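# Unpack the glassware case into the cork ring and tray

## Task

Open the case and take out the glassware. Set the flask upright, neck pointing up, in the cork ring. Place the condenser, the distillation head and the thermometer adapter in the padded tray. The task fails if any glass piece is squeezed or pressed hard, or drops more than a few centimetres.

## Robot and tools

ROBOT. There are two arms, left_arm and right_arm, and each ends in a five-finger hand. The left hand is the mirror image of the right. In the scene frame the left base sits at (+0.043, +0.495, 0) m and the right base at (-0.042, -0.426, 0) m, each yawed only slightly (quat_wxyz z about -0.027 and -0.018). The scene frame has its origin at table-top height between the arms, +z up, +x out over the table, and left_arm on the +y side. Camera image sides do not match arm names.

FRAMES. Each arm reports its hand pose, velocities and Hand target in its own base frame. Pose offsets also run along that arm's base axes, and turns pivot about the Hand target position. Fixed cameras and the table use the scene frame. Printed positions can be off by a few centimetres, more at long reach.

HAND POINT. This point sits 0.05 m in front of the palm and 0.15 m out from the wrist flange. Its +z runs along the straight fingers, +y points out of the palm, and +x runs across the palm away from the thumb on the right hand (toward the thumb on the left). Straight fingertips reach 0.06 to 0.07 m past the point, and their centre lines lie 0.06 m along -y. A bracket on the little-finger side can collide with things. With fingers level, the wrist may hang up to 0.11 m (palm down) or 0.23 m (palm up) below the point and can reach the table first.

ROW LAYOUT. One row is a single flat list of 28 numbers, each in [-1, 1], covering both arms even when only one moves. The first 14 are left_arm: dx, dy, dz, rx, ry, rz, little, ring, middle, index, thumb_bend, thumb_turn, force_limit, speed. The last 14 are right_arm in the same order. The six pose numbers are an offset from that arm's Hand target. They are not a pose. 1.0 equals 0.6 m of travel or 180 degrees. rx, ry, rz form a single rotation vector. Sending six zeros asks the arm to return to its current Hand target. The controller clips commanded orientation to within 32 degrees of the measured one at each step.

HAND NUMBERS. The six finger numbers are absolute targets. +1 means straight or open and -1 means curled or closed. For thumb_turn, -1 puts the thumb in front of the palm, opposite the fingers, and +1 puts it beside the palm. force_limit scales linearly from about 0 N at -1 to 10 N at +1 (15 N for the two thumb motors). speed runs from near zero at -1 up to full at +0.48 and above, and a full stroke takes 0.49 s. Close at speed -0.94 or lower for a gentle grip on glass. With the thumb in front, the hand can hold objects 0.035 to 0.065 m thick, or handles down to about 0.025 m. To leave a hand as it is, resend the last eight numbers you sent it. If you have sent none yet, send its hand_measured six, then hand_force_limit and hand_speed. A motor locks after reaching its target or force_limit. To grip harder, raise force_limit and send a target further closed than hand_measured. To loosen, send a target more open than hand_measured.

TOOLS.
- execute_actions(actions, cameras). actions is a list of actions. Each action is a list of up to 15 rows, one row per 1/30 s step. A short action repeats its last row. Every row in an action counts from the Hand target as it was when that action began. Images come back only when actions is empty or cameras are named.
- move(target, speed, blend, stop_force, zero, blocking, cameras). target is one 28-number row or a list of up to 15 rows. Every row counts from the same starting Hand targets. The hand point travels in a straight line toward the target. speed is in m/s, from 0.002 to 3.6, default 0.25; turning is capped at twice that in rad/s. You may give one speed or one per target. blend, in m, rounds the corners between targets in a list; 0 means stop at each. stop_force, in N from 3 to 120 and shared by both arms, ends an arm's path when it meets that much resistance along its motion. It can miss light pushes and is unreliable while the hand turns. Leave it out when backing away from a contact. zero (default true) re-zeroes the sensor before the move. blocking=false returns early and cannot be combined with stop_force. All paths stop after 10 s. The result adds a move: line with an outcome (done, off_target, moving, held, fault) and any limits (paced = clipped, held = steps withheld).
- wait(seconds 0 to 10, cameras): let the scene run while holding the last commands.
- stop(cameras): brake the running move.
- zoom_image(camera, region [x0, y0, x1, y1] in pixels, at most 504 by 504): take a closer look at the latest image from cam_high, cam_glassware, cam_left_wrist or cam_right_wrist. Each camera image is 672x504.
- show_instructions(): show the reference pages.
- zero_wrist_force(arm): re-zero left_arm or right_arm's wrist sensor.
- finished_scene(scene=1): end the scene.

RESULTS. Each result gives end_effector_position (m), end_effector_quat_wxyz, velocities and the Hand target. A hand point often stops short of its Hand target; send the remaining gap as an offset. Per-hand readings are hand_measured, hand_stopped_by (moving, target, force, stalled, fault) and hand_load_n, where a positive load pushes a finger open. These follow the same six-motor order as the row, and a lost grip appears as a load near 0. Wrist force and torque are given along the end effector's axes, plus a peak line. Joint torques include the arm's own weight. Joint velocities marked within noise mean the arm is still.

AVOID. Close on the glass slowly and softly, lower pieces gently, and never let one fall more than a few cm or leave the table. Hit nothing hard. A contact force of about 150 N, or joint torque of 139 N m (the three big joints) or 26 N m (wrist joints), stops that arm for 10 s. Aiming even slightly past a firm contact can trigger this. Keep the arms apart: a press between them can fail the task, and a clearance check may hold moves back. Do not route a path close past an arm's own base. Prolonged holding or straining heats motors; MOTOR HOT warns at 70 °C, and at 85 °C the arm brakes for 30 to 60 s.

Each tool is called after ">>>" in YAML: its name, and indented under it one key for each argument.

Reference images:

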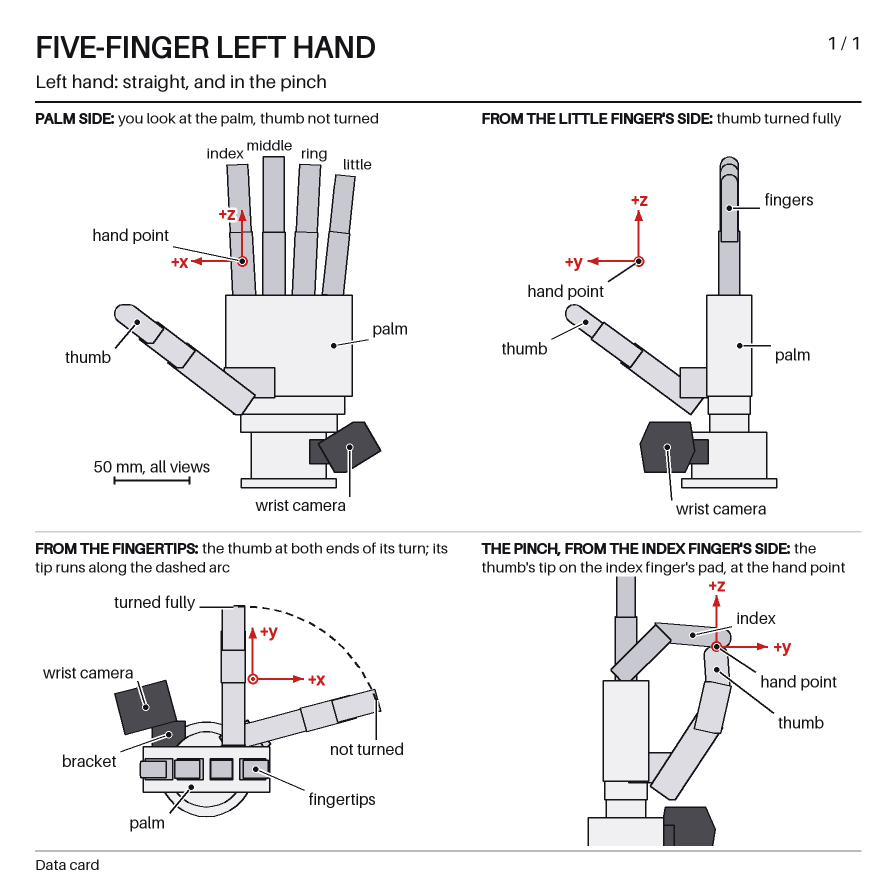

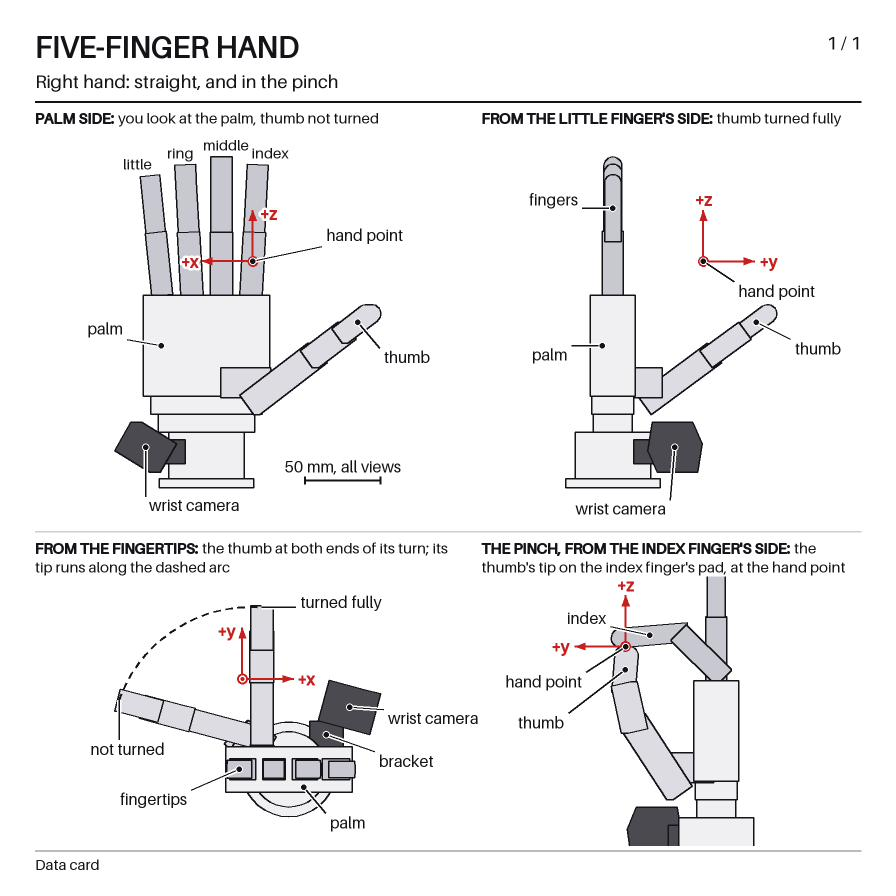

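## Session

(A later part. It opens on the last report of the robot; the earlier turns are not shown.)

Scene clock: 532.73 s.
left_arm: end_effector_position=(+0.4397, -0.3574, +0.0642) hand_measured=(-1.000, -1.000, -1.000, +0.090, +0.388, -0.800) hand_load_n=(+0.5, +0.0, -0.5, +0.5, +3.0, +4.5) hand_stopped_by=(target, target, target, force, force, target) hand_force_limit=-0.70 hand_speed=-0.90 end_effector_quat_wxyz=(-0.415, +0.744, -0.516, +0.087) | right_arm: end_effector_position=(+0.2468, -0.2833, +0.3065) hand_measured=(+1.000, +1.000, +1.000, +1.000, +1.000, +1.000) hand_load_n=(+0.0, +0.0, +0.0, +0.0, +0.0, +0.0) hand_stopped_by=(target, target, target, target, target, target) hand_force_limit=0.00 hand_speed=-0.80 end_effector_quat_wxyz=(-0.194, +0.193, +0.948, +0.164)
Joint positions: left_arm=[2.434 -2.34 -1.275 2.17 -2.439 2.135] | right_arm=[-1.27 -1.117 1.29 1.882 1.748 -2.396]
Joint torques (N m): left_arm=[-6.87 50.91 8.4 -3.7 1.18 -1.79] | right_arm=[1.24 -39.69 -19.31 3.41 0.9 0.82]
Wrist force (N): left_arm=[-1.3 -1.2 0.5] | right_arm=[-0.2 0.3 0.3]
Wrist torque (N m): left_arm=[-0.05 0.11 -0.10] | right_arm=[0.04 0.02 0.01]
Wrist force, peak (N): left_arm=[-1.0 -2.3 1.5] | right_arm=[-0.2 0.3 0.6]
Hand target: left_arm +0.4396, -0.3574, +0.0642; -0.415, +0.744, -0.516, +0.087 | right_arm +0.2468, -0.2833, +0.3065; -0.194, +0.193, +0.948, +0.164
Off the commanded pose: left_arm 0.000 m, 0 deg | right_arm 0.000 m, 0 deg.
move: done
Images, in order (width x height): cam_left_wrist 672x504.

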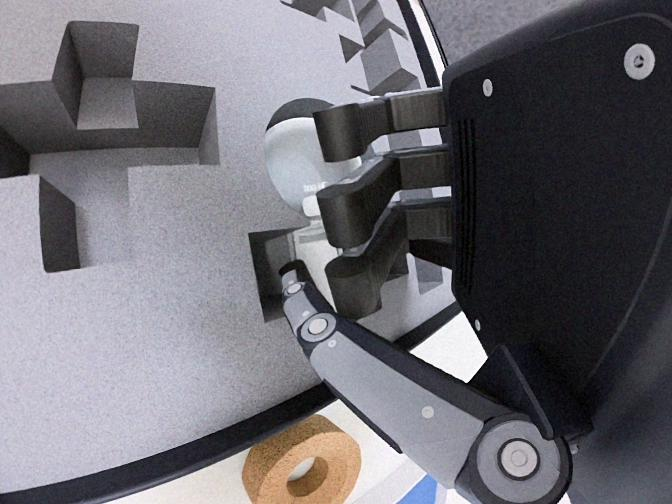

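>>> move:
  target:
    - [0,0,0,0,0,0,-1,-1,-1,-0.45,0.3,-0.8,-0.6,-0.92,0,0,0,0,0,0,1,1,1,1,1,1,0.0,-0.8]
  speed: 0.02

Scene clock: 533.57 s.
left_arm: end_effector_position=(+0.4396, -0.3574, +0.0642) hand_measured=(-1.000, -1.000, -1.000, +0.084, +0.388, -0.800) hand_load_n=(+0.5, +0.5, -0.5, +1.5, +3.0, +4.5) hand_stopped_by=(target, target, target, force, force, target) hand_force_limit=-0.60 hand_speed=-0.92 end_effector_quat_wxyz=(-0.415, +0.744, -0.516, +0.087) | right_arm: end_effector_position=(+0.2468, -0.2833, +0.3065) hand_measured=(+1.000, +1.000, +1.000, +1.000, +1.000, +1.000) hand_load_n=(+0.0, +0.0, +0.0, +0.0, +0.0, +0.0) hand_stopped_by=(target, target, target, target, target, target) hand_force_limit=0.00 hand_speed=-0.80 end_effector_quat_wxyz=(-0.194, +0.193, +0.948, +0.164)
Joint positions: left_arm=[2.434 -2.34 -1.275 2.17 -2.439 2.135] | right_arm=[-1.27 -1.117 1.29 1.882 1.748 -2.396]
Joint torques (N m): left_arm=[-6.91 51.88 8.41 -3.2 0.96 -1.92] | right_arm=[1.26 -40.19 -18.74 3.44 0.83 0.85]
Wrist force (N): left_arm=[-1.1 -2.0 1.1] | right_arm=[-0.1 0.3 0.4]
Wrist torque (N m): left_arm=[-0.05 0.11 -0.10] | right_arm=[0.02 0.01 0.01]
Wrist force, peak (N): left_arm=[-1.0 -2.2 1.2] | right_arm=[-0.1 0.2 0.9]
Hand target: left_arm +0.4396, -0.3574, +0.0642; -0.415, +0.744, -0.516, +0.087 | right_arm +0.2468, -0.2833, +0.3065; -0.194, +0.193, +0.948, +0.164
Off the commanded pose: left_arm 0.000 m, 0 deg | right_arm 0.000 m, 0 deg.
move: done

>>> move:
  target:
    - [0.0035,0.0006,0,0,0,0,-1,-1,-1,-0.45,0.3,-0.8,-0.6,-0.92,0,0,0,0,0,0,1,1,1,1,1,1,0.0,-0.8]
  speed: 0.02

>>> move:
  target:
    - [0,0,0,0,0,0,-1,-1,-1,-0.4,0.3,-0.8,-0.6,-0.92,0,0,0,0,0,0,1,1,1,1,1,1,0.0,-0.8]
  speed: 0.02

Scene clock: 534.73 s.
left_arm: end_effector_position=(+0.4418, -0.3570, +0.0642) hand_measured=(-1.000, -1.000, -1.000, +0.084, +0.388, -0.800) hand_load_n=(+0.0, +0.0, -0.5, +0.0, +2.5, +4.0) hand_stopped_by=(target, target, target, force, force, target) hand_force_limit=-0.60 hand_speed=-0.92 end_effector_quat_wxyz=(-0.415, +0.744, -0.516, +0.087) | right_arm: end_effector_position=(+0.2468, -0.2833, +0.3065) hand_measured=(+1.000, +1.000, +1.000, +1.000, +1.000, +1.000) hand_load_n=(+0.0, +0.0, +0.0, +0.0, +0.0, +0.0) hand_stopped_by=(target, target, target, target, target, target) hand_force_limit=0.00 hand_speed=-0.80 end_effector_quat_wxyz=(-0.194, +0.193, +0.948, +0.164)
Joint positions: left_arm=[2.437 -2.342 -1.271 2.171 -2.439 2.14] | right_arm=[-1.27 -1.117 1.29 1.882 1.748 -2.396]
Joint torques (N m): left_arm=[2.57 39.72 23.24 -0.21 1.47 1.3] | right_arm=[0.7 -39.06 -18.27 3.19 0.97 0.83]
Wrist force (N): left_arm=[-1.1 -0.4 0.1] | right_arm=[-0.2 0.2 0.5]
Wrist torque (N m): left_arm=[-0.02 0.05 -0.10] | right_arm=[0.00 0.02 0.01]
Wrist force, peak (N): left_arm=[-0.9 -2.1 1.3] | right_arm=[-0.3 0.3 0.6]
Hand target: left_arm +0.4417, -0.3571, +0.0642; -0.415, +0.744, -0.516, +0.087 | right_arm +0.2468, -0.2833, +0.3065; -0.194, +0.193, +0.948, +0.164
Off the commanded pose: left_arm 0.000 m, 0 deg | right_arm 0.000 m, 0 deg.
move: done

Scene clock: 535.23 s.
left_arm: end_effector_position=(+0.4418, -0.3570, +0.0642) hand_measured=(-1.000, -1.000, -1.000, +0.048, +0.388, -0.800) hand_load_n=(+0.0, +0.0, -1.0, +1.0, +2.5, +4.5) hand_stopped_by=(target, target, target, force, force, target) hand_force_limit=-0.60 hand_speed=-0.92 end_effector_quat_wxyz=(-0.415, +0.744, -0.516, +0.087) | right_arm: end_effector_position=(+0.2468, -0.2833, +0.3065) hand_measured=(+1.000, +1.000, +1.000, +1.000, +1.000, +1.000) hand_load_n=(+0.0, +0.5, +0.0, +0.0, +0.0, +0.0) hand_stopped_by=(target, target, target, target, target, target) hand_force_limit=0.00 hand_speed=-0.80 end_effector_quat_wxyz=(-0.194, +0.193, +0.948, +0.164)
Joint positions: left_arm=[2.437 -2.342 -1.271 2.171 -2.439 2.14] | right_arm=[-1.27 -1.117 1.29 1.882 1.748 -2.396]
Joint torques (N m): left_arm=[-4.51 42.87 12.24 -1.09 1.22 -1.48] | right_arm=[1.7 -39.88 -19.41 3.33 0.97 0.78]
Wrist force (N): left_arm=[-0.8 -1.3 0.6] | right_arm=[0.0 0.1 0.4]
Wrist torque (N m): left_arm=[-0.06 0.04 -0.08] | right_arm=[0.00 -0.01 0.02]
Wrist force, peak (N): left_arm=[-1.0 -1.9 1.4] | right_arm=[0.2 0.4 0.6]
Hand target: left_arm +0.4417, -0.3571, +0.0642; -0.415, +0.744, -0.516, +0.087 | right_arm +0.2468, -0.2833, +0.3065; -0.194, +0.193, +0.948, +0.164
Off the commanded pose: left_arm 0.000 m, 0 deg | right_arm 0.000 m, 0 deg.
move: done

>>> move:
  target:
    - [0.003,0.0005,0,0,0,0,-1,-1,-1,-0.4,0.3,-0.8,-0.6,-0.92,0,0,0,0,0,0,1,1,1,1,1,1,0.0,-0.8]
  speed: 0.02

>>> move:
  target:
    - [0,0,0,0,0,0,-1,-1,-1,-0.45,0.3,-0.8,-0.5,-0.92,0,0,0,0,0,0,1,1,1,1,1,1,0.0,-0.8]
  speed: 0.02
  cameras: ["cam_left_wrist"]

>>> zoom_image:
  camera: "cam_left_wrist"
  region: [160, 100, 420, 360]

Scene clock: 536.40 s.
left_arm: end_effector_position=(+0.4436, -0.3567, +0.0642) hand_measured=(-1.000, -1.000, -1.000, +0.046, +0.388, -0.800) hand_load_n=(+0.0, +0.0, -0.5, +0.0, +3.0, +4.5) hand_stopped_by=(target, target, target, force, force, target) hand_force_limit=-0.60 hand_speed=-0.92 end_effector_quat_wxyz=(-0.415, +0.744, -0.516, +0.087) | right_arm: end_effector_position=(+0.2468, -0.2833, +0.3065) hand_measured=(+1.000, +1.000, +1.000, +1.000, +1.000, +1.000) hand_load_n=(+0.0, +0.0, +0.0, +0.0, +0.0, +0.0) hand_stopped_by=(target, target, target, target, target, target) hand_force_limit=0.00 hand_speed=-0.80 end_effector_quat_wxyz=(-0.194, +0.193, +0.948, +0.164)
Joint positions: left_arm=[2.44 -2.343 -1.267 2.172 -2.438 2.143] | right_arm=[-1.27 -1.117 1.29 1.882 1.748 -2.396]
Joint torques (N m): left_arm=[2.16 39.98 23.54 -0.26 1.48 1.58] | right_arm=[1.69 -39.85 -18.2 3.35 0.89 0.99]
Wrist force (N): left_arm=[-1.1 -0.6 0.0] | right_arm=[-0.1 0.4 0.4]
Wrist torque (N m): left_arm=[-0.04 0.07 -0.10] | right_arm=[0.04 0.02 0.01]
Wrist force, peak (N): left_arm=[-1.0 -1.4 0.7] | right_arm=[0.0 0.1 0.8]
Hand target: left_arm +0.4435, -0.3568, +0.0642; -0.415, +0.744, -0.516, +0.087 | right_arm +0.2468, -0.2833, +0.3065; -0.194, +0.193, +0.948, +0.164
Off the commanded pose: left_arm 0.000 m, 0 deg | right_arm 0.000 m, 0 deg.
move: done

Scene clock: 536.90 s.
left_arm: end_effector_position=(+0.4436, -0.3567, +0.0642) hand_measured=(-1.000, -1.000, -1.000, +0.004, +0.390, -0.800) hand_load_n=(+0.0, +0.0, -1.0, +1.5, +3.0, +4.5) hand_stopped_by=(target, target, target, force, force, target) hand_force_limit=-0.50 hand_speed=-0.92 end_effector_quat_wxyz=(-0.415, +0.744, -0.516, +0.087) | right_arm: end_effector_position=(+0.2468, -0.2833, +0.3065) hand_measured=(+1.000, +1.000, +1.000, +1.000, +1.000, +1.000) hand_load_n=(+0.0, +0.0, +0.0, +0.0, +0.0, +0.0) hand_stopped_by=(target, target, target, target, target, target) hand_force_limit=0.00 hand_speed=-0.80 end_effector_quat_wxyz=(-0.194, +0.193, +0.948, +0.164)
Joint positions: left_arm=[2.44 -2.343 -1.267 2.172 -2.438 2.143] | right_arm=[-1.27 -1.117 1.29 1.882 1.748 -2.396]
Joint torques (N m): left_arm=[-2.33 43.36 14.74 -0.94 1.25 -1.45] | right_arm=[0.81 -39.22 -18.27 3.34 1.09 0.83]
Wrist force (N): left_arm=[-1.0 -1.3 0.0] | right_arm=[0.1 0.4 0.4]
Wrist torque (N m): left_arm=[-0.04 0.07 -0.09] | right_arm=[0.04 -0.02 0.02]
Wrist force, peak (N): left_arm=[-0.7 -2.3 1.4] | right_arm=[-0.3 0.3 0.6]
Hand target: left_arm +0.4435, -0.3568, +0.0642; -0.415, +0.744, -0.516, +0.087 | right_arm +0.2468, -0.2833, +0.3065; -0.194, +0.193, +0.948, +0.164
Off the commanded pose: left_arm 0.000 m, 0 deg | right_arm 0.000 m, 0 deg.
move: done
Images, in order (width x height): cam_left_wrist 672x504.

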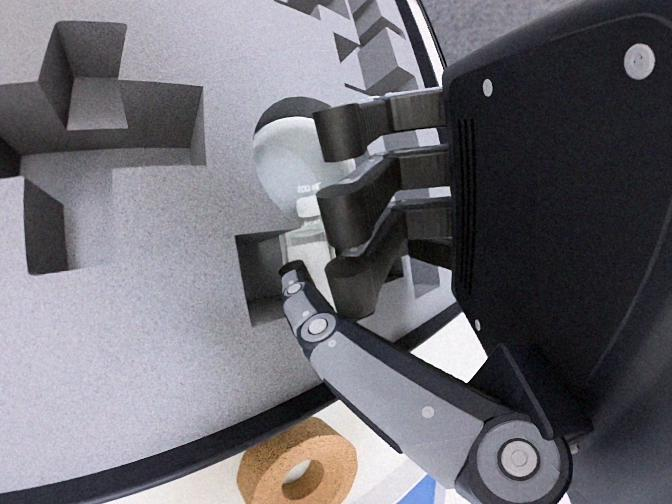

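Scaled by 1.938 from the camera's 672x504 image, which has a finer 960x720 frame.

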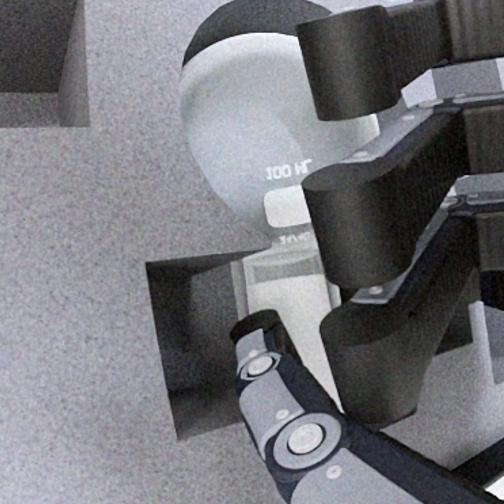

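>>> move:
  target:
    - [0.0015,0.0003,0,0,0,0,-1,-1,-1,-0.45,0.3,-0.8,-0.5,-0.92,0,0,0,0,0,0,1,1,1,1,1,1,0.0,-0.8]
  speed: 0.02

>>> move:
  target:
    - [0,0,0,0,0,0,-1,-1,-1,-0.4,0.3,-0.8,-0.4,-0.92,0,0,0,0,0,0,1,1,1,1,1,1,0.0,-0.8]
  speed: 0.02

Scene clock: 537.93 s.
left_arm: end_effector_position=(+0.4445, -0.3566, +0.0642) hand_measured=(-1.000, -1.000, -1.000, +0.004, +0.390, -0.800) hand_load_n=(+0.0, +0.0, -1.0, +0.0, +3.0, +4.0) hand_stopped_by=(target, target, target, force, force, target) hand_force_limit=-0.50 hand_speed=-0.92 end_effector_quat_wxyz=(-0.415, +0.744, -0.516, +0.087) | right_arm: end_effector_position=(+0.2468, -0.2833, +0.3065) hand_measured=(+1.000, +1.000, +1.000, +1.000, +1.000, +1.000) hand_load_n=(+0.0, +0.5, +0.0, +0.0, +0.0, +0.0) hand_stopped_by=(target, target, target, target, target, target) hand_force_limit=0.00 hand_speed=-0.80 end_effector_quat_wxyz=(-0.194, +0.193, +0.948, +0.164)
Joint positions: left_arm=[2.441 -2.344 -1.266 2.173 -2.438 2.145] | right_arm=[-1.27 -1.117 1.29 1.882 1.748 -2.396]
Joint torques (N m): left_arm=[5.03 39.82 25.53 -0.23 1.55 1.91] | right_arm=[1.07 -39.54 -17.94 3.3 0.98 0.66]
Wrist force (N): left_arm=[-0.8 -1.0 -0.2] | right_arm=[0.1 0.2 0.3]
Wrist torque (N m): left_arm=[-0.09 0.04 -0.09] | right_arm=[0.01 -0.02 0.02]
Wrist force, peak (N): left_arm=[-1.2 -1.4 0.1] | right_arm=[0.0 0.0 0.8]
Hand target: left_arm +0.4444, -0.3566, +0.0642; -0.415, +0.744, -0.516, +0.087 | right_arm +0.2468, -0.2833, +0.3065; -0.194, +0.193, +0.948, +0.164
Off the commanded pose: left_arm 0.000 m, 0 deg | right_arm 0.000 m, 0 deg.
move: done

Scene clock: 538.43 s.
left_arm: end_effector_position=(+0.4445, -0.3566, +0.0642) hand_measured=(-1.000, -1.000, -1.000, -0.018, +0.390, -0.800) hand_load_n=(+0.0, +0.0, -0.5, +3.5, +4.0, +3.5) hand_stopped_by=(target, target, target, force, force, target) hand_force_limit=-0.40 hand_speed=-0.92 end_effector_quat_wxyz=(-0.415, +0.744, -0.516, +0.087) | right_arm: end_effector_position=(+0.2468, -0.2833, +0.3065) hand_measured=(+1.000, +1.000, +1.000, +1.000, +1.000, +1.000) hand_load_n=(+0.0, +0.0, +0.0, +0.0, +0.0, +0.0) hand_stopped_by=(target, target, target, target, target, target) hand_force_limit=0.00 hand_speed=-0.80 end_effector_quat_wxyz=(-0.194, +0.193, +0.948, +0.164)
Joint positions: left_arm=[2.441 -2.344 -1.266 2.173 -2.438 2.145] | right_arm=[-1.27 -1.117 1.29 1.882 1.748 -2.396]
Joint torques (N m): left_arm=[3.03 39.77 21.53 -0.46 1.31 0.51] | right_arm=[1.41 -39.97 -17.53 3.41 0.73 0.85]
Wrist force (N): left_arm=[-1.1 -2.7 0.4] | right_arm=[0.0 0.2 0.3]
Wrist torque (N m): left_arm=[-0.08 0.09 -0.07] | right_arm=[0.01 0.00 0.01]
Wrist force, peak (N): left_arm=[-1.1 -2.8 0.7] | right_arm=[-0.2 0.2 0.7]
Hand target: left_arm +0.4444, -0.3566, +0.0642; -0.415, +0.744, -0.516, +0.087 | right_arm +0.2468, -0.2833, +0.3065; -0.194, +0.193, +0.948, +0.164
Off the commanded pose: left_arm 0.000 m, 0 deg | right_arm 0.000 m, 0 deg.
move: done

>>> move:
  target:
    - [0,0,0.025,0,0,0,-1,-1,-1,-0.4,0.3,-0.8,-0.4,-0.92,0,0,0,0,0,0,1,1,1,1,1,1,0.0,-0.8]
  speed: 0.012
  cameras: ["cam_left_wrist"]

>>> zoom_image:
  camera: "cam_left_wrist"
  region: [160, 100, 420, 360]

Scene clock: 540.33 s.
left_arm: end_effector_position=(+0.4444, -0.3566, +0.0793) hand_measured=(-1.000, -1.000, -1.000, -0.018, +0.390, -0.800) hand_load_n=(+0.0, +0.0, -0.5, +0.0, +2.5, +4.5) hand_stopped_by=(target, target, target, force, force, target) hand_force_limit=-0.40 hand_speed=-0.92 end_effector_quat_wxyz=(-0.415, +0.744, -0.516, +0.087) | right_arm: end_effector_position=(+0.2468, -0.2833, +0.3065) hand_measured=(+1.000, +1.000, +1.000, +1.000, +1.000, +1.000) hand_load_n=(+0.0, +0.0, +0.0, +0.0, +0.0, +0.0) hand_stopped_by=(target, target, target, target, target, target) hand_force_limit=0.00 hand_speed=-0.80 end_effector_quat_wxyz=(-0.194, +0.193, +0.948, +0.164)
Joint positions: left_arm=[2.441 -2.328 -1.253 2.144 -2.438 2.145] | right_arm=[-1.27 -1.117 1.29 1.882 1.748 -2.396]
Joint torques (N m): left_arm=[-4.41 50.07 21.82 -2.66 0.89 -1.43] | right_arm=[1.18 -38.41 -17.54 3.11 0.81 0.78]
Wrist force (N): left_arm=[-0.6 -0.5 0.1] | right_arm=[-0.2 0.1 0.3]
Wrist torque (N m): left_arm=[-0.03 0.03 -0.11] | right_arm=[-0.01 0.02 0.01]
Wrist force, peak (N): left_arm=[-1.2 -2.8 0.6] | right_arm=[-0.2 0.4 0.7]
Hand target: left_arm +0.4444, -0.3566, +0.0792; -0.415, +0.744, -0.516, +0.087 | right_arm +0.2468, -0.2833, +0.3065; -0.194, +0.193, +0.948, +0.164
Off the commanded pose: left_arm 0.000 m, 0 deg | right_arm 0.000 m, 0 deg.
move: done
Images, in order (width x height): cam_left_wrist 672x504.

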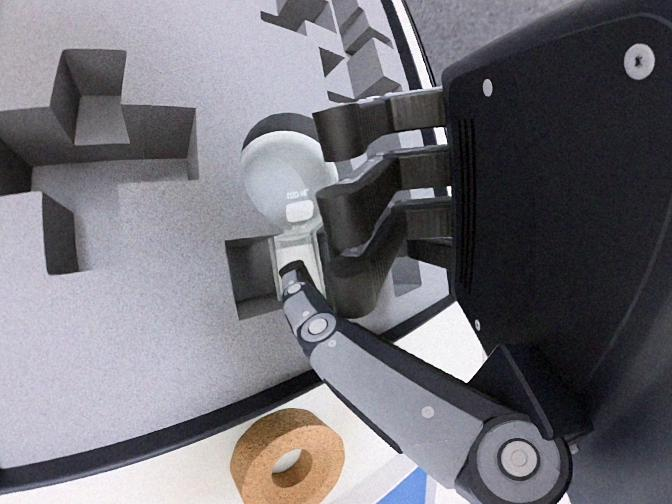

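Scaled by 1.938 from the camera's 672x504 image, which has a finer 960x720 frame.

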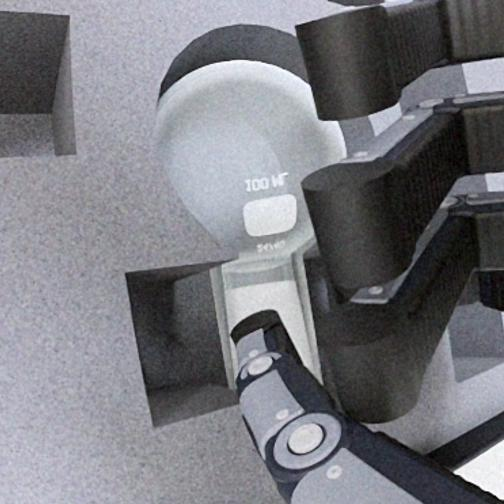

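>>> move:
  target:
    - [-0.002,0,0.001,0,0,0,-1,-1,-1,0.2,0.45,-0.8,-0.4,-0.7,0,0,0,0,0,0,1,1,1,1,1,1,0.0,-0.8]
    - [-0.004,-0.001,0.052,0,0,0,-1,-1,-1,0.2,0.45,-0.8,-0.4,-0.7,0,0,0,0,0,0,1,1,1,1,1,1,0.0,-0.8]
    - [-0.0145,-0.0003,0.052,0,0,-0.0556,-1,-1,-1,0.2,0.45,-0.8,-0.4,-0.7,0,0,0,0,0,0,1,1,1,1,1,1,0.0,-0.8]
  speed: [0.02,0.05,0.08]

>>> move:
  target:
    - [0,0,0,0,0,0,-1,-1,-1,0.2,0.35,-0.72,-0.4,-0.7,0,0,0,0,0,0,1,1,1,1,1,1,0.0,-0.8]
  speed: 0.05
  cameras: ["cam_glassware","cam_left_wrist"]

>>> zoom_image:
  camera: "cam_left_wrist"
  region: [160, 100, 420, 360]

Scene clock: 546.37 s.
left_arm: end_effector_position=(+0.4357, -0.3567, +0.1104) hand_measured=(-1.000, -1.000, -1.000, +0.200, +0.450, -0.800) hand_load_n=(+0.0, +0.0, +0.5, +0.0, +1.0, +1.0) hand_stopped_by=(target, target, target, target, target, target) hand_force_limit=-0.40 hand_speed=-0.70 end_effector_quat_wxyz=(-0.405, +0.696, -0.579, +0.123) | right_arm: end_effector_position=(+0.2468, -0.2833, +0.3065) hand_measured=(+1.000, +1.000, +1.000, +1.000, +1.000, +1.000) hand_load_n=(+0.0, +0.5, +0.0, -0.5, +0.0, -0.5) hand_stopped_by=(target, target, target, target, target, target) hand_force_limit=0.00 hand_speed=-0.80 end_effector_quat_wxyz=(-0.194, +0.193, +0.948, +0.164)
Joint positions: left_arm=[2.441 -2.197 -1.343 2.297 -2.398 2.403] | right_arm=[-1.27 -1.117 1.29 1.882 1.748 -2.396]
Joint torques (N m): left_arm=[1.79 34.27 27.91 -3.68 -2.97 -1.78] | right_arm=[1.67 -39.09 -18.75 3.08 0.78 0.81]
Wrist force (N): left_arm=[-0.5 -0.3 0.2] | right_arm=[-0.2 0.3 0.5]
Wrist torque (N m): left_arm=[0.00 -0.02 0.12] | right_arm=[0.01 0.02 0.01]
Wrist force, peak (N): left_arm=[0.4 0.4 -1.3] | right_arm=[0.0 0.3 0.9]
Hand target: left_arm +0.4357, -0.3568, +0.1104; -0.406, +0.696, -0.579, +0.123 | right_arm +0.2468, -0.2833, +0.3065; -0.194, +0.193, +0.948, +0.164
Off the commanded pose: left_arm 0.000 m, 0 deg | right_arm 0.000 m, 0 deg.
move: done

Scene clock: 546.87 s.
left_arm: end_effector_position=(+0.4358, -0.3567, +0.1104) hand_measured=(-1.000, -1.000, -1.000, +0.200, +0.350, -0.720) hand_load_n=(+0.0, +0.0, +0.0, +0.0, +0.0, +0.0) hand_stopped_by=(target, target, target, target, target, target) hand_force_limit=-0.40 hand_speed=-0.70 end_effector_quat_wxyz=(-0.406, +0.696, -0.579, +0.123) | right_arm: end_effector_position=(+0.2468, -0.2833, +0.3065) hand_measured=(+1.000, +1.000, +1.000, +1.000, +1.000, +1.000) hand_load_n=(+0.0, +0.0, +0.0, +0.0, +0.0, +0.0) hand_stopped_by=(target, target, target, target, target, target) hand_force_limit=0.00 hand_speed=-0.80 end_effector_quat_wxyz=(-0.194, +0.193, +0.948, +0.164)
Joint positions: left_arm=[2.441 -2.197 -1.343 2.297 -2.398 2.403] | right_arm=[-1.27 -1.117 1.29 1.882 1.748 -2.396]
Joint torques (N m): left_arm=[-5.05 34.07 27.71 -3.43 -2.65 0.05] | right_arm=[1.21 -39.74 -18 3.39 1.03 1]
Wrist force (N): left_arm=[-0.4 -0.3 0.3] | right_arm=[-0.1 0.3 0.4]
Wrist torque (N m): left_arm=[-0.01 -0.04 0.12] | right_arm=[0.03 0.01 0.02]
Wrist force, peak (N): left_arm=[-0.3 -0.6 0.2] | right_arm=[-0.1 0.1 0.8]
Hand target: left_arm +0.4357, -0.3568, +0.1104; -0.406, +0.696, -0.579, +0.123 | right_arm +0.2468, -0.2833, +0.3065; -0.194, +0.193, +0.948, +0.164
Off the commanded pose: left_arm 0.000 m, 0 deg | right_arm 0.000 m, 0 deg.
move: done
Images, in order (width x height): cam_glassware 672x504, cam_left_wrist 672x504.

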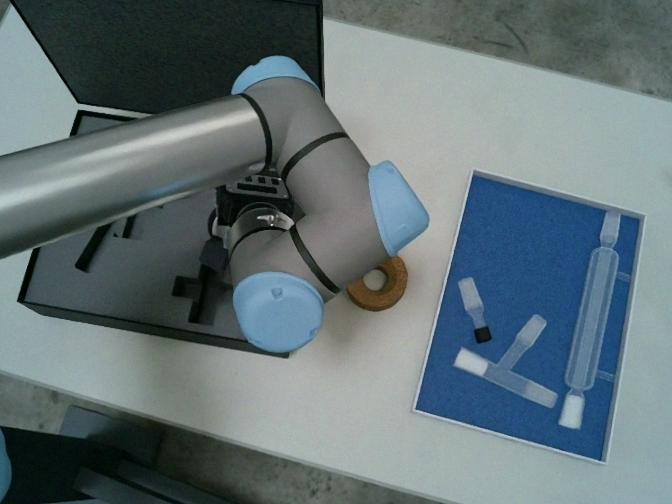

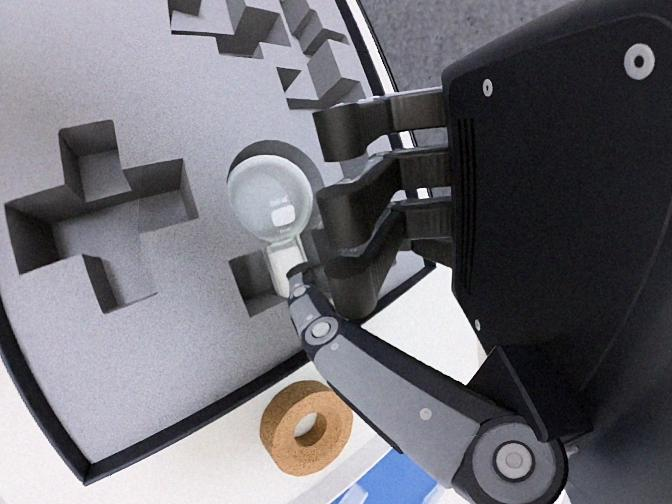

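Scaled by 1.938 from the camera's 672x504 image, which has a finer 960x720 frame.

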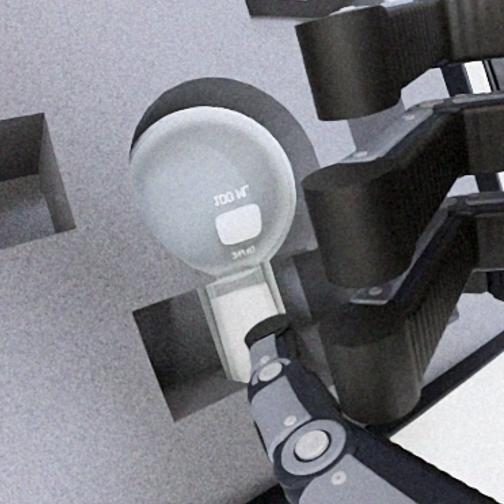

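>>> move:
  target:
    - [0,0,-0.0823,0,0,0,-1,-1,-1,0.2,0.35,-0.72,-0.4,-0.7,0,0,0,0,0,0,1,1,1,1,1,1,0.0,-0.8]
  speed: 0.02
  stop_force: 3
  cameras: ["cam_glassware","cam_left_wrist"]

>>> zoom_image:
  camera: "cam_left_wrist"
  region: [160, 100, 420, 360]

Scene clock: 551.37 s.
left_arm: end_effector_position=(+0.4357, -0.3568, +0.0610) hand_measured=(-1.000, -1.000, -1.000, +0.200, +0.350, -0.720) hand_load_n=(+0.0, +0.0, +0.0, +0.0, +0.0, +0.0) hand_stopped_by=(target, target, target, target, target, target) hand_force_limit=-0.40 hand_speed=-0.70 end_effector_quat_wxyz=(-0.406, +0.696, -0.579, +0.123) | right_arm: end_effector_position=(+0.2468, -0.2833, +0.3065) hand_measured=(+1.000, +1.000, +1.000, +1.000, +1.000, +1.000) hand_load_n=(+0.0, +0.0, +0.0, +0.0, +0.0, +0.0) hand_stopped_by=(target, target, target, target, target, target) hand_force_limit=0.00 hand_speed=-0.80 end_effector_quat_wxyz=(-0.194, +0.193, +0.948, +0.164)
Joint positions: left_arm=[2.441 -2.249 -1.394 2.399 -2.398 2.403] | right_arm=[-1.27 -1.117 1.29 1.882 1.748 -2.396]
Joint torques (N m): left_arm=[-5.31 55.79 27.17 -4.02 -2.45 -0.16] | right_arm=[1.96 -39.3 -19.18 3.23 1 0.9]
Wrist force (N): left_arm=[-0.4 -0.4 0.2] | right_arm=[0.1 0.2 0.6]
Wrist torque (N m): left_arm=[-0.04 -0.04 0.11] | right_arm=[0.00 -0.03 0.03]
Wrist force, peak (N): left_arm=[-0.4 -0.8 0.0] | right_arm=[-0.3 0.5 0.8]
Hand target: left_arm +0.4357, -0.3568, +0.0610; -0.406, +0.696, -0.579, +0.123 | right_arm +0.2468, -0.2833, +0.3065; -0.194, +0.193, +0.948, +0.164
Off the commanded pose: left_arm 0.000 m, 0 deg | right_arm 0.000 m, 0 deg.
move: done
Images, in order (width x height): cam_glassware 672x504, cam_left_wrist 672x504.

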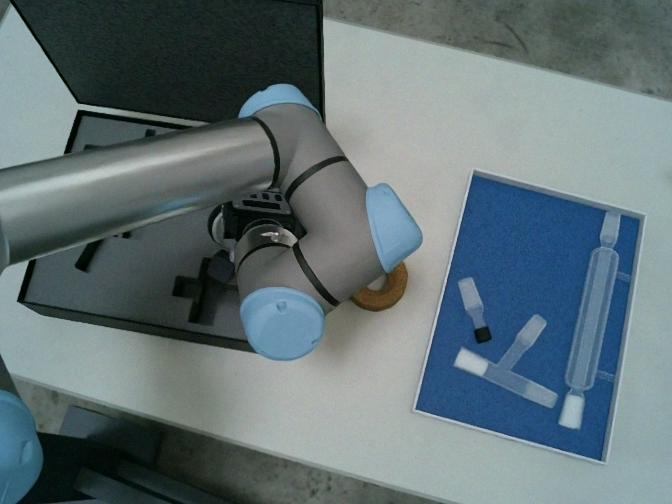

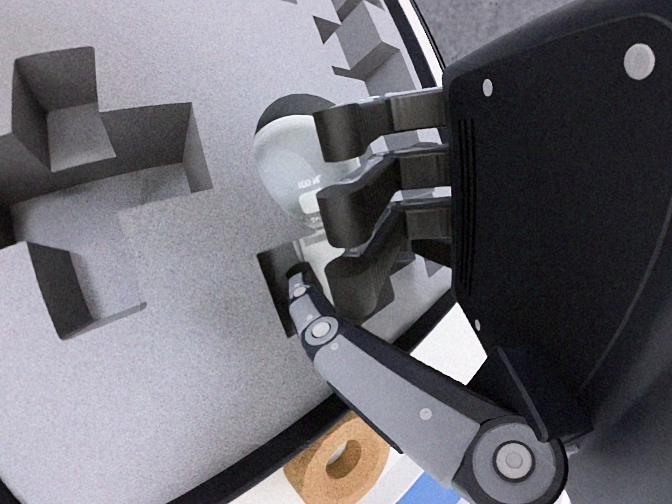

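Scaled by 1.938 from the camera's 672x504 image, which has a finer 960x720 frame.

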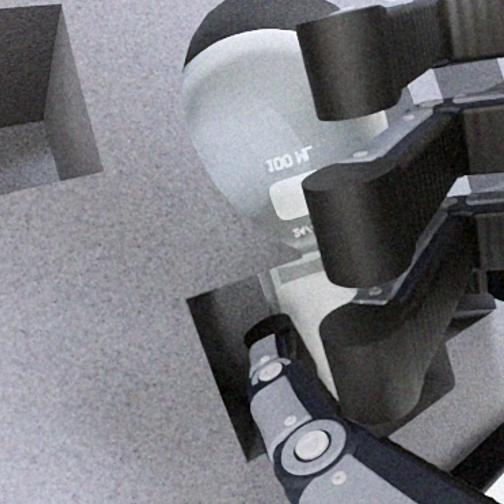

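>>> move:
  target:
    - [0,0,0,0,0,0,-1,-1,-1,-0.4,0.05,-0.72,-0.75,-0.9,0,0,0,0,0,0,1,1,1,1,1,1,0.0,-0.8]
  speed: 0.02

Scene clock: 553.87 s.
left_arm: end_effector_position=(+0.4357, -0.3568, +0.0610) hand_measured=(-1.000, -1.000, -1.000, +0.108, +0.050, -0.720) hand_load_n=(+0.0, +0.0, -0.5, +2.0, +1.0, +1.5) hand_stopped_by=(target, target, target, force, target, target) hand_force_limit=-0.75 hand_speed=-0.90 end_effector_quat_wxyz=(-0.406, +0.696, -0.579, +0.123) | right_arm: end_effector_position=(+0.2468, -0.2833, +0.3065) hand_measured=(+1.000, +1.000, +1.000, +1.000, +1.000, +1.000) hand_load_n=(+0.0, +0.0, +0.0, +0.0, +0.0, +0.0) hand_stopped_by=(target, target, target, target, target, target) hand_force_limit=0.00 hand_speed=-0.80 end_effector_quat_wxyz=(-0.194, +0.193, +0.948, +0.164)
Joint positions: left_arm=[2.441 -2.249 -1.394 2.399 -2.398 2.403] | right_arm=[-1.27 -1.117 1.29 1.882 1.748 -2.396]
Joint torques (N m): left_arm=[-2.23 53.99 24.29 -3.91 -2.09 1.49] | right_arm=[1.22 -39.82 -17.4 3.44 0.75 0.82]
Wrist force (N): left_arm=[-0.6 -1.7 0.4] | right_arm=[-0.2 0.2 0.4]
Wrist torque (N m): left_arm=[-0.05 0.01 0.11] | right_arm=[0.01 0.03 0.00]
Wrist force, peak (N): left_arm=[-0.4 -1.3 1.5] | right_arm=[-0.2 0.3 0.8]
Hand target: left_arm +0.4357, -0.3568, +0.0610; -0.406, +0.696, -0.579, +0.123 | right_arm +0.2468, -0.2833, +0.3065; -0.194, +0.193, +0.948, +0.164
Off the commanded pose: left_arm 0.000 m, 0 deg | right_arm 0.000 m, 0 deg.
move: done

>>> wait:
  seconds: 0.1
  cameras: ["cam_left_wrist"]

>>> zoom_image:
  camera: "cam_left_wrist"
  region: [230, 180, 400, 350]

Scene clock: 554.27 s.
left_arm: end_effector_position=(+0.4357, -0.3568, +0.0610) hand_measured=(-1.000, -1.000, -1.000, +0.108, +0.050, -0.720) hand_load_n=(+0.0, +0.0, -0.5, +1.5, +1.0, +2.0) hand_stopped_by=(target, target, target, force, target, target) hand_force_limit=-0.75 hand_speed=-0.90 end_effector_quat_wxyz=(-0.406, +0.696, -0.579, +0.123) | right_arm: end_effector_position=(+0.2468, -0.2833, +0.3065) hand_measured=(+1.000, +1.000, +1.000, +1.000, +1.000, +1.000) hand_load_n=(+0.0, +0.0, +0.0, +0.0, +0.0, +0.0) hand_stopped_by=(target, target, target, target, target, target) hand_force_limit=0.00 hand_speed=-0.80 end_effector_quat_wxyz=(-0.194, +0.193, +0.948, +0.164)
Joint positions: left_arm=[2.441 -2.249 -1.394 2.399 -2.398 2.403] | right_arm=[-1.27 -1.117 1.29 1.882 1.748 -2.396]
Joint torques (N m): left_arm=[-2.35 52.92 23.02 -3.82 -2 1.41] | right_arm=[0.57 -39.59 -17.35 3.32 0.84 0.72]
Wrist force (N): left_arm=[-0.5 -1.7 0.3] | right_arm=[0.0 0.4 0.2]
Wrist torque (N m): left_arm=[-0.04 -0.01 0.11] | right_arm=[0.06 -0.01 0.03]
Wrist force, peak (N): left_arm=[-0.6 -1.8 0.4] | right_arm=[-0.2 0.4 0.6]
Hand target: left_arm +0.4357, -0.3568, +0.0610; -0.406, +0.696, -0.579, +0.123 | right_arm +0.2468, -0.2833, +0.3065; -0.194, +0.193, +0.948, +0.164
Off the commanded pose: left_arm 0.000 m, 0 deg | right_arm 0.000 m, 0 deg.
wait: 0.10 s; at rest from the start
Images, in order (width x height): cam_left_wrist 672x504.

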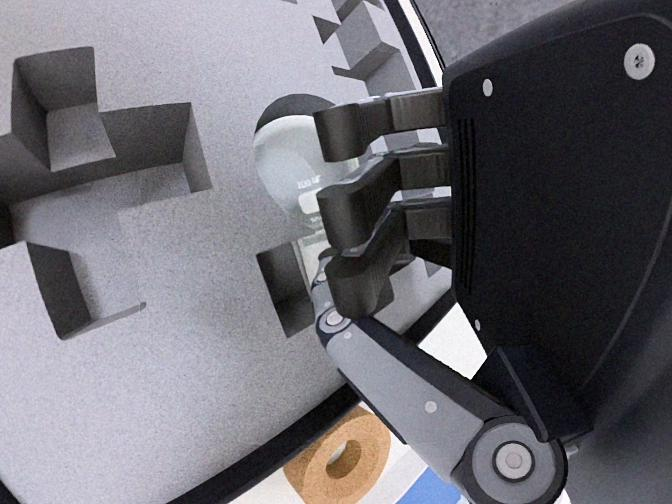

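Scaled by 2.965 from the camera's 672x504 image, which has a finer 960x720 frame.

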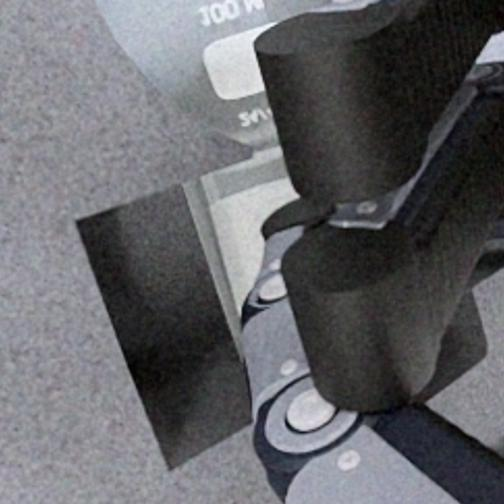

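>>> move:
  target:
    - [0,0,0.003,0,0,0,-1,-1,-1,0.2,0.37,-0.72,-0.4,-0.8,0,0,0,0,0,0,1,1,1,1,1,1,0.0,-0.8]
  speed: 0.02

>>> move:
  target:
    - [-0.0005,0,-0.0172,0,0,0,-1,-1,-1,0.2,0.37,-0.72,-0.4,-0.8,0,0,0,0,0,0,1,1,1,1,1,1,0.0,-0.8]
  speed: 0.015
  stop_force: 3
  cameras: ["cam_left_wrist"]

>>> zoom_image:
  camera: "cam_left_wrist"
  region: [230, 180, 400, 350]

Scene clock: 556.57 s.
left_arm: end_effector_position=(+0.4357, -0.3568, +0.0628) hand_measured=(-1.000, -1.000, -1.000, +0.200, +0.370, -0.720) hand_load_n=(+0.0, +0.0, +0.5, +0.0, +0.0, +0.0) hand_stopped_by=(target, target, target, target, target, target) hand_force_limit=-0.40 hand_speed=-0.80 end_effector_quat_wxyz=(-0.406, +0.696, -0.579, +0.123) | right_arm: end_effector_position=(+0.2468, -0.2833, +0.3065) hand_measured=(+1.000, +1.000, +1.000, +1.000, +1.000, +1.000) hand_load_n=(+0.0, +0.0, +0.0, +0.0, +0.0, +0.0) hand_stopped_by=(target, target, target, target, target, target) hand_force_limit=0.00 hand_speed=-0.80 end_effector_quat_wxyz=(-0.194, +0.193, +0.948, +0.164)
Joint positions: left_arm=[2.441 -2.247 -1.392 2.395 -2.398 2.403] | right_arm=[-1.27 -1.117 1.29 1.882 1.748 -2.396]
Joint torques (N m): left_arm=[0.29 45.94 19.59 -0.56 -1.44 1.22] | right_arm=[1.33 -39.45 -19.01 3.24 1.06 0.92]
Wrist force (N): left_arm=[-0.5 -0.3 0.2] | right_arm=[0.0 0.4 0.6]
Wrist torque (N m): left_arm=[-0.03 -0.02 0.10] | right_arm=[0.03 -0.01 0.03]
Wrist force, peak (N): left_arm=[-0.5 -2.0 0.5] | right_arm=[-0.4 0.3 0.7]
Hand target: left_arm +0.4357, -0.3568, +0.0628; -0.406, +0.696, -0.579, +0.123 | right_arm +0.2468, -0.2833, +0.3065; -0.194, +0.193, +0.948, +0.164
Off the commanded pose: left_arm 0.000 m, 0 deg | right_arm 0.000 m, 0 deg.
move: done

Scene clock: 558.43 s.
left_arm: end_effector_position=(+0.4354, -0.3567, +0.0525) hand_measured=(-1.000, -1.000, -1.000, +0.200, +0.370, -0.720) hand_load_n=(+0.0, +0.0, +0.0, +0.0, +0.0, -1.0) hand_stopped_by=(target, target, target, target, target, target) hand_force_limit=-0.40 hand_speed=-0.80 end_effector_quat_wxyz=(-0.406, +0.696, -0.579, +0.123) | right_arm: end_effector_position=(+0.2468, -0.2833, +0.3065) hand_measured=(+1.000, +1.000, +1.000, +1.000, +1.000, +1.000) hand_load_n=(+0.5, +0.0, +0.0, +0.5, +0.0, +0.0) hand_stopped_by=(target, target, target, target, target, target) hand_force_limit=0.00 hand_speed=-0.80 end_effector_quat_wxyz=(-0.194, +0.193, +0.948, +0.164)
Joint positions: left_arm=[2.441 -2.258 -1.402 2.416 -2.398 2.403] | right_arm=[-1.27 -1.117 1.29 1.882 1.748 -2.396]
Joint torques (N m): left_arm=[-6.17 53.17 26.63 -3.68 -1.8 -1.34] | right_arm=[1.4 -40.22 -17.84 3.42 0.9 0.92]
Wrist force (N): left_arm=[-1.7 -0.9 0.3] | right_arm=[-0.2 0.1 0.5]
Wrist torque (N m): left_arm=[-0.09 0.01 0.13] | right_arm=[-0.01 0.02 0.00]
Wrist force, peak (N): left_arm=[-1.9 -1.0 0.0] | right_arm=[0.0 0.1 0.7]
Hand target: left_arm +0.4354, -0.3568, +0.0525; -0.406, +0.696, -0.579, +0.123 | right_arm +0.2468, -0.2833, +0.3065; -0.194, +0.193, +0.948, +0.164
Off the commanded pose: left_arm 0.000 m, 0 deg | right_arm 0.000 m, 0 deg.
move: done
Images, in order (width x height): cam_left_wrist 672x504.

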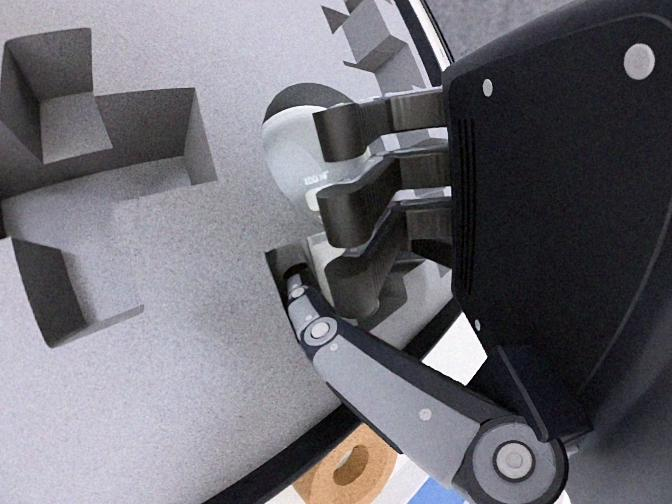

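Scaled by 2.965 from the camera's 672x504 image, which has a finer 960x720 frame.

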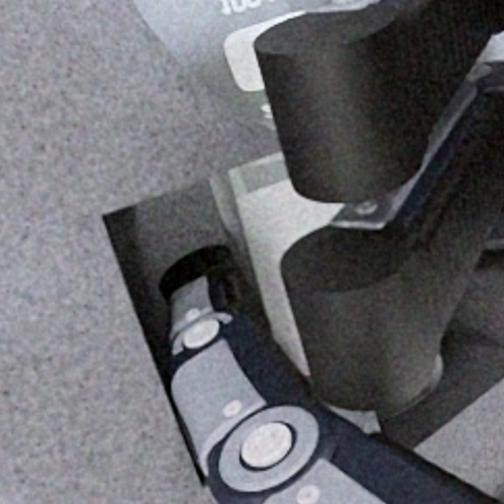

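>>> move:
  target:
    - [0,0.002,0,0,0,0,-1,-1,-1,-0.4,0.05,-0.72,-0.75,-0.9,0,0,0,0,0,0,1,1,1,1,1,1,0.0,-0.8]
  speed: 0.02
  cameras: ["cam_left_wrist"]

>>> zoom_image:
  camera: "cam_left_wrist"
  region: [230, 180, 400, 350]

Scene clock: 559.53 s.
left_arm: end_effector_position=(+0.4354, -0.3555, +0.0525) hand_measured=(-1.000, -1.000, -1.000, +0.100, +0.314, -0.720) hand_load_n=(+0.0, +0.0, +0.0, +2.5, +2.0, +0.0) hand_stopped_by=(target, target, target, force, force, target) hand_force_limit=-0.75 hand_speed=-0.90 end_effector_quat_wxyz=(-0.406, +0.696, -0.579, +0.123) | right_arm: end_effector_position=(+0.2468, -0.2833, +0.3065) hand_measured=(+1.000, +1.000, +1.000, +1.000, +1.000, +1.000) hand_load_n=(-0.5, +0.0, +0.0, +0.0, +0.0, +0.0) hand_stopped_by=(target, target, target, target, target, target) hand_force_limit=0.00 hand_speed=-0.80 end_effector_quat_wxyz=(-0.194, +0.193, +0.948, +0.164)
Joint positions: left_arm=[2.443 -2.256 -1.406 2.42 -2.398 2.405] | right_arm=[-1.27 -1.117 1.29 1.882 1.748 -2.396]
Joint torques (N m): left_arm=[3.99 51.75 10.54 -0.53 1.34 1.93] | right_arm=[2.01 -39.02 -19.08 3.35 0.96 0.94]
Wrist force (N): left_arm=[-0.2 -0.8 0.5] | right_arm=[-0.2 0.2 0.6]
Wrist torque (N m): left_arm=[-0.05 -0.02 -0.09] | right_arm=[-0.01 0.02 -0.01]
Wrist force, peak (N): left_arm=[-1.8 -0.8 0.3] | right_arm=[-0.1 -0.1 0.8]
Hand target: left_arm +0.4354, -0.3556, +0.0525; -0.406, +0.696, -0.579, +0.123 | right_arm +0.2468, -0.2833, +0.3065; -0.194, +0.193, +0.948, +0.164
Off the commanded pose: left_arm 0.000 m, 0 deg | right_arm 0.000 m, 0 deg.
move: done
Images, in order (width x height): cam_left_wrist 672x504.

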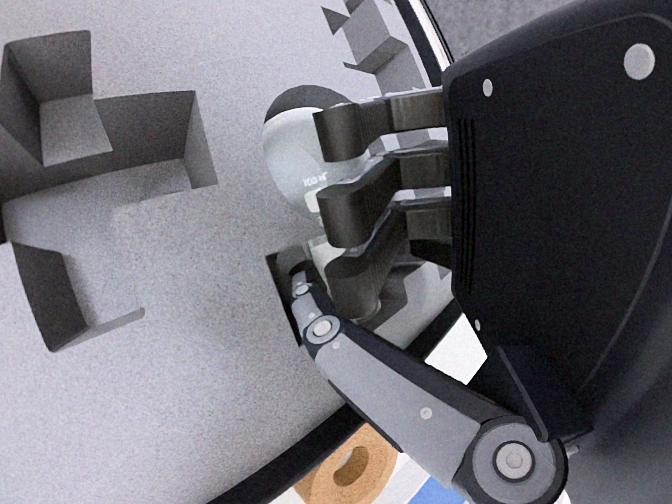

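Scaled by 2.965 from the camera's 672x504 image, which has a finer 960x720 frame.

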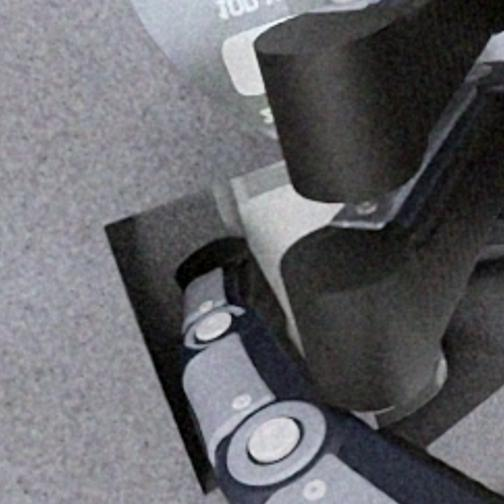

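>>> move:
  target:
    - [0,0,0,0,0,0,-1,-1,-1,-0.45,0.0,-0.72,-0.3,-0.93,0,0,0,0,0,0,1,1,1,1,1,1,0.0,-0.8]
  speed: 0.02

Scene clock: 560.43 s.
left_arm: end_effector_position=(+0.4354, -0.3555, +0.0525) hand_measured=(-1.000, -1.000, -1.000, +0.094, +0.278, -0.720) hand_load_n=(+0.0, +0.0, +0.0, +9.0, +5.0, -1.0) hand_stopped_by=(target, target, target, force, force, target) hand_force_limit=-0.30 hand_speed=-0.93 end_effector_quat_wxyz=(-0.406, +0.696, -0.579, +0.123) | right_arm: end_effector_position=(+0.2468, -0.2833, +0.3065) hand_measured=(+1.000, +1.000, +1.000, +1.000, +1.000, +1.000) hand_load_n=(+0.0, +0.0, +0.0, +0.0, +0.0, +0.0) hand_stopped_by=(target, target, target, target, target, target) hand_force_limit=0.00 hand_speed=-0.80 end_effector_quat_wxyz=(-0.194, +0.193, +0.948, +0.164)
Joint positions: left_arm=[2.443 -2.256 -1.406 2.419 -2.398 2.405] | right_arm=[-1.27 -1.117 1.29 1.882 1.748 -2.396]
Joint torques (N m): left_arm=[-2.76 43.49 23.85 -3.59 0.84 -0.92] | right_arm=[1.97 -39.63 -19.42 3.32 0.84 0.77]
Wrist force (N): left_arm=[-0.7 -1.1 2.1] | right_arm=[-0.4 0.2 0.6]
Wrist torque (N m): left_arm=[-0.04 0.02 -0.05] | right_arm=[0.01 0.05 0.00]
Wrist force, peak (N): left_arm=[-0.9 -1.0 2.3] | right_arm=[0.1 0.5 0.7]
Hand target: left_arm +0.4354, -0.3556, +0.0525; -0.406, +0.696, -0.579, +0.123 | right_arm +0.2468, -0.2833, +0.3065; -0.194, +0.193, +0.948, +0.164
Off the commanded pose: left_arm 0.000 m, 0 deg | right_arm 0.000 m, 0 deg.
move: done

>>> move:
  target:
    - [0,0,0,0,0,0,-1,-1,-1,0.099,0.0,-0.72,-0.3,-0.93,0,0,0,0,0,0,1,1,1,1,1,1,0.0,-0.8]
  speed: 0.02

>>> move:
  target:
    - [0,0,0.02,0,0,0,-1,-1,-1,0.099,0.0,-0.72,-0.3,-0.93,0,0,0,0,0,0,1,1,1,1,1,1,0.0,-0.8]
  speed: 0.01
  cameras: ["cam_left_wrist"]

>>> zoom_image:
  camera: "cam_left_wrist"
  region: [160, 100, 420, 360]

Scene clock: 561.80 s.
left_arm: end_effector_position=(+0.4354, -0.3556, +0.0525) hand_measured=(-1.000, -1.000, -1.000, +0.100, +0.278, -0.720) hand_load_n=(+0.0, +0.0, +0.0, +6.5, +4.0, -0.5) hand_stopped_by=(target, target, target, force, force, target) hand_force_limit=-0.30 hand_speed=-0.93 end_effector_quat_wxyz=(-0.406, +0.696, -0.579, +0.123) | right_arm: end_effector_position=(+0.2468, -0.2833, +0.3065) hand_measured=(+1.000, +1.000, +1.000, +1.000, +1.000, +1.000) hand_load_n=(+0.0, +0.0, +0.0, +0.0, +0.0, +0.0) hand_stopped_by=(target, target, target, target, target, target) hand_force_limit=0.00 hand_speed=-0.80 end_effector_quat_wxyz=(-0.194, +0.193, +0.948, +0.164)
Joint positions: left_arm=[2.443 -2.256 -1.405 2.419 -2.398 2.405] | right_arm=[-1.27 -1.117 1.29 1.882 1.748 -2.396]
Joint torques (N m): left_arm=[-4.97 42.47 25.18 -3.5 -0.12 -1.57] | right_arm=[1.42 -40.4 -17.77 3.35 0.97 1.07]
Wrist force (N): left_arm=[-0.8 -0.6 1.4] | right_arm=[0.0 0.2 0.5]
Wrist torque (N m): left_arm=[-0.02 0.01 -0.08] | right_arm=[0.01 -0.01 0.02]
Wrist force, peak (N): left_arm=[-0.8 -1.2 2.2] | right_arm=[-0.1 0.4 0.8]
Hand target: left_arm +0.4354, -0.3556, +0.0525; -0.406, +0.696, -0.579, +0.123 | right_arm +0.2468, -0.2833, +0.3065; -0.194, +0.193, +0.948, +0.164
Off the commanded pose: left_arm 0.000 m, 0 deg | right_arm 0.000 m, 0 deg.
move: done

Scene clock: 563.23 s.
left_arm: end_effector_position=(+0.4354, -0.3556, +0.0646) hand_measured=(-1.000, -1.000, -1.000, +0.100, +0.278, -0.720) hand_load_n=(+0.0, +0.0, +0.5, +7.5, +5.0, -2.0) hand_stopped_by=(target, target, target, force, force, target) hand_force_limit=-0.30 hand_speed=-0.93 end_effector_quat_wxyz=(-0.406, +0.696, -0.579, +0.123) | right_arm: end_effector_position=(+0.2468, -0.2833, +0.3065) hand_measured=(+1.000, +1.000, +1.000, +1.000, +1.000, +1.000) hand_load_n=(+0.0, +0.0, +0.0, +0.0, +0.0, +0.0) hand_stopped_by=(target, target, target, target, target, target) hand_force_limit=0.00 hand_speed=-0.80 end_effector_quat_wxyz=(-0.194, +0.193, +0.948, +0.164)
Joint positions: left_arm=[2.443 -2.242 -1.395 2.395 -2.398 2.405] | right_arm=[-1.27 -1.117 1.29 1.882 1.748 -2.396]
Joint torques (N m): left_arm=[-5.52 49.06 23.79 -2.57 -1.08 -0.67] | right_arm=[0 -39.94 -18.39 3.22 0.87 0.79]
Wrist force (N): left_arm=[-0.5 0.4 1.9] | right_arm=[-0.1 0.2 0.6]
Wrist torque (N m): left_arm=[0.02 0.03 -0.06] | right_arm=[0.00 0.00 0.01]
Wrist force, peak (N): left_arm=[-1.1 0.1 2.8] | right_arm=[-0.1 0.2 0.7]
Hand target: left_arm +0.4354, -0.3556, +0.0645; -0.406, +0.696, -0.579, +0.123 | right_arm +0.2468, -0.2833, +0.3065; -0.194, +0.193, +0.948, +0.164
Off the commanded pose: left_arm 0.000 m, 0 deg | right_arm 0.000 m, 0 deg.
move: done
Images, in order (width x height): cam_left_wrist 672x504.

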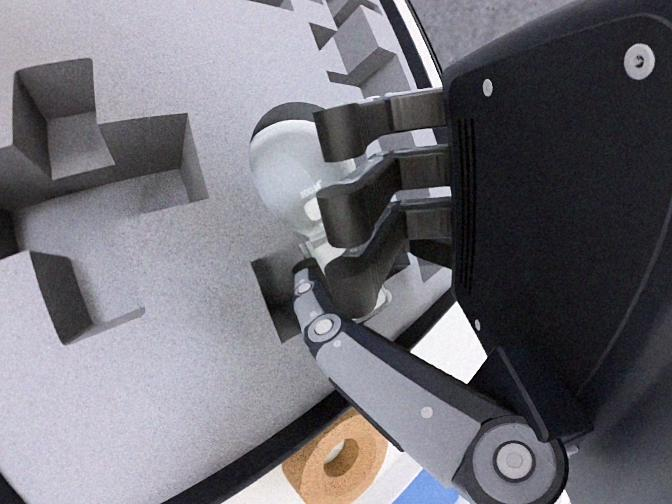

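Scaled by 1.938 from the camera's 672x504 image, which has a finer 960x720 frame.

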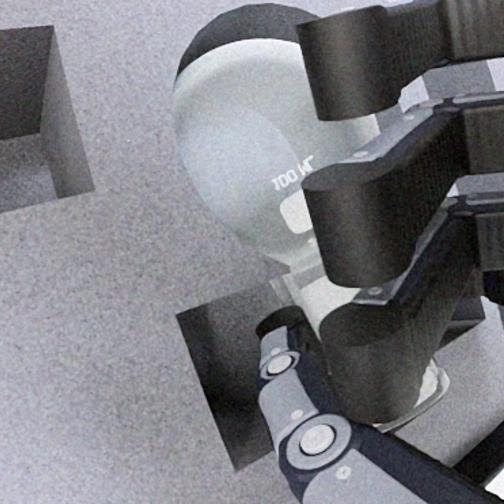

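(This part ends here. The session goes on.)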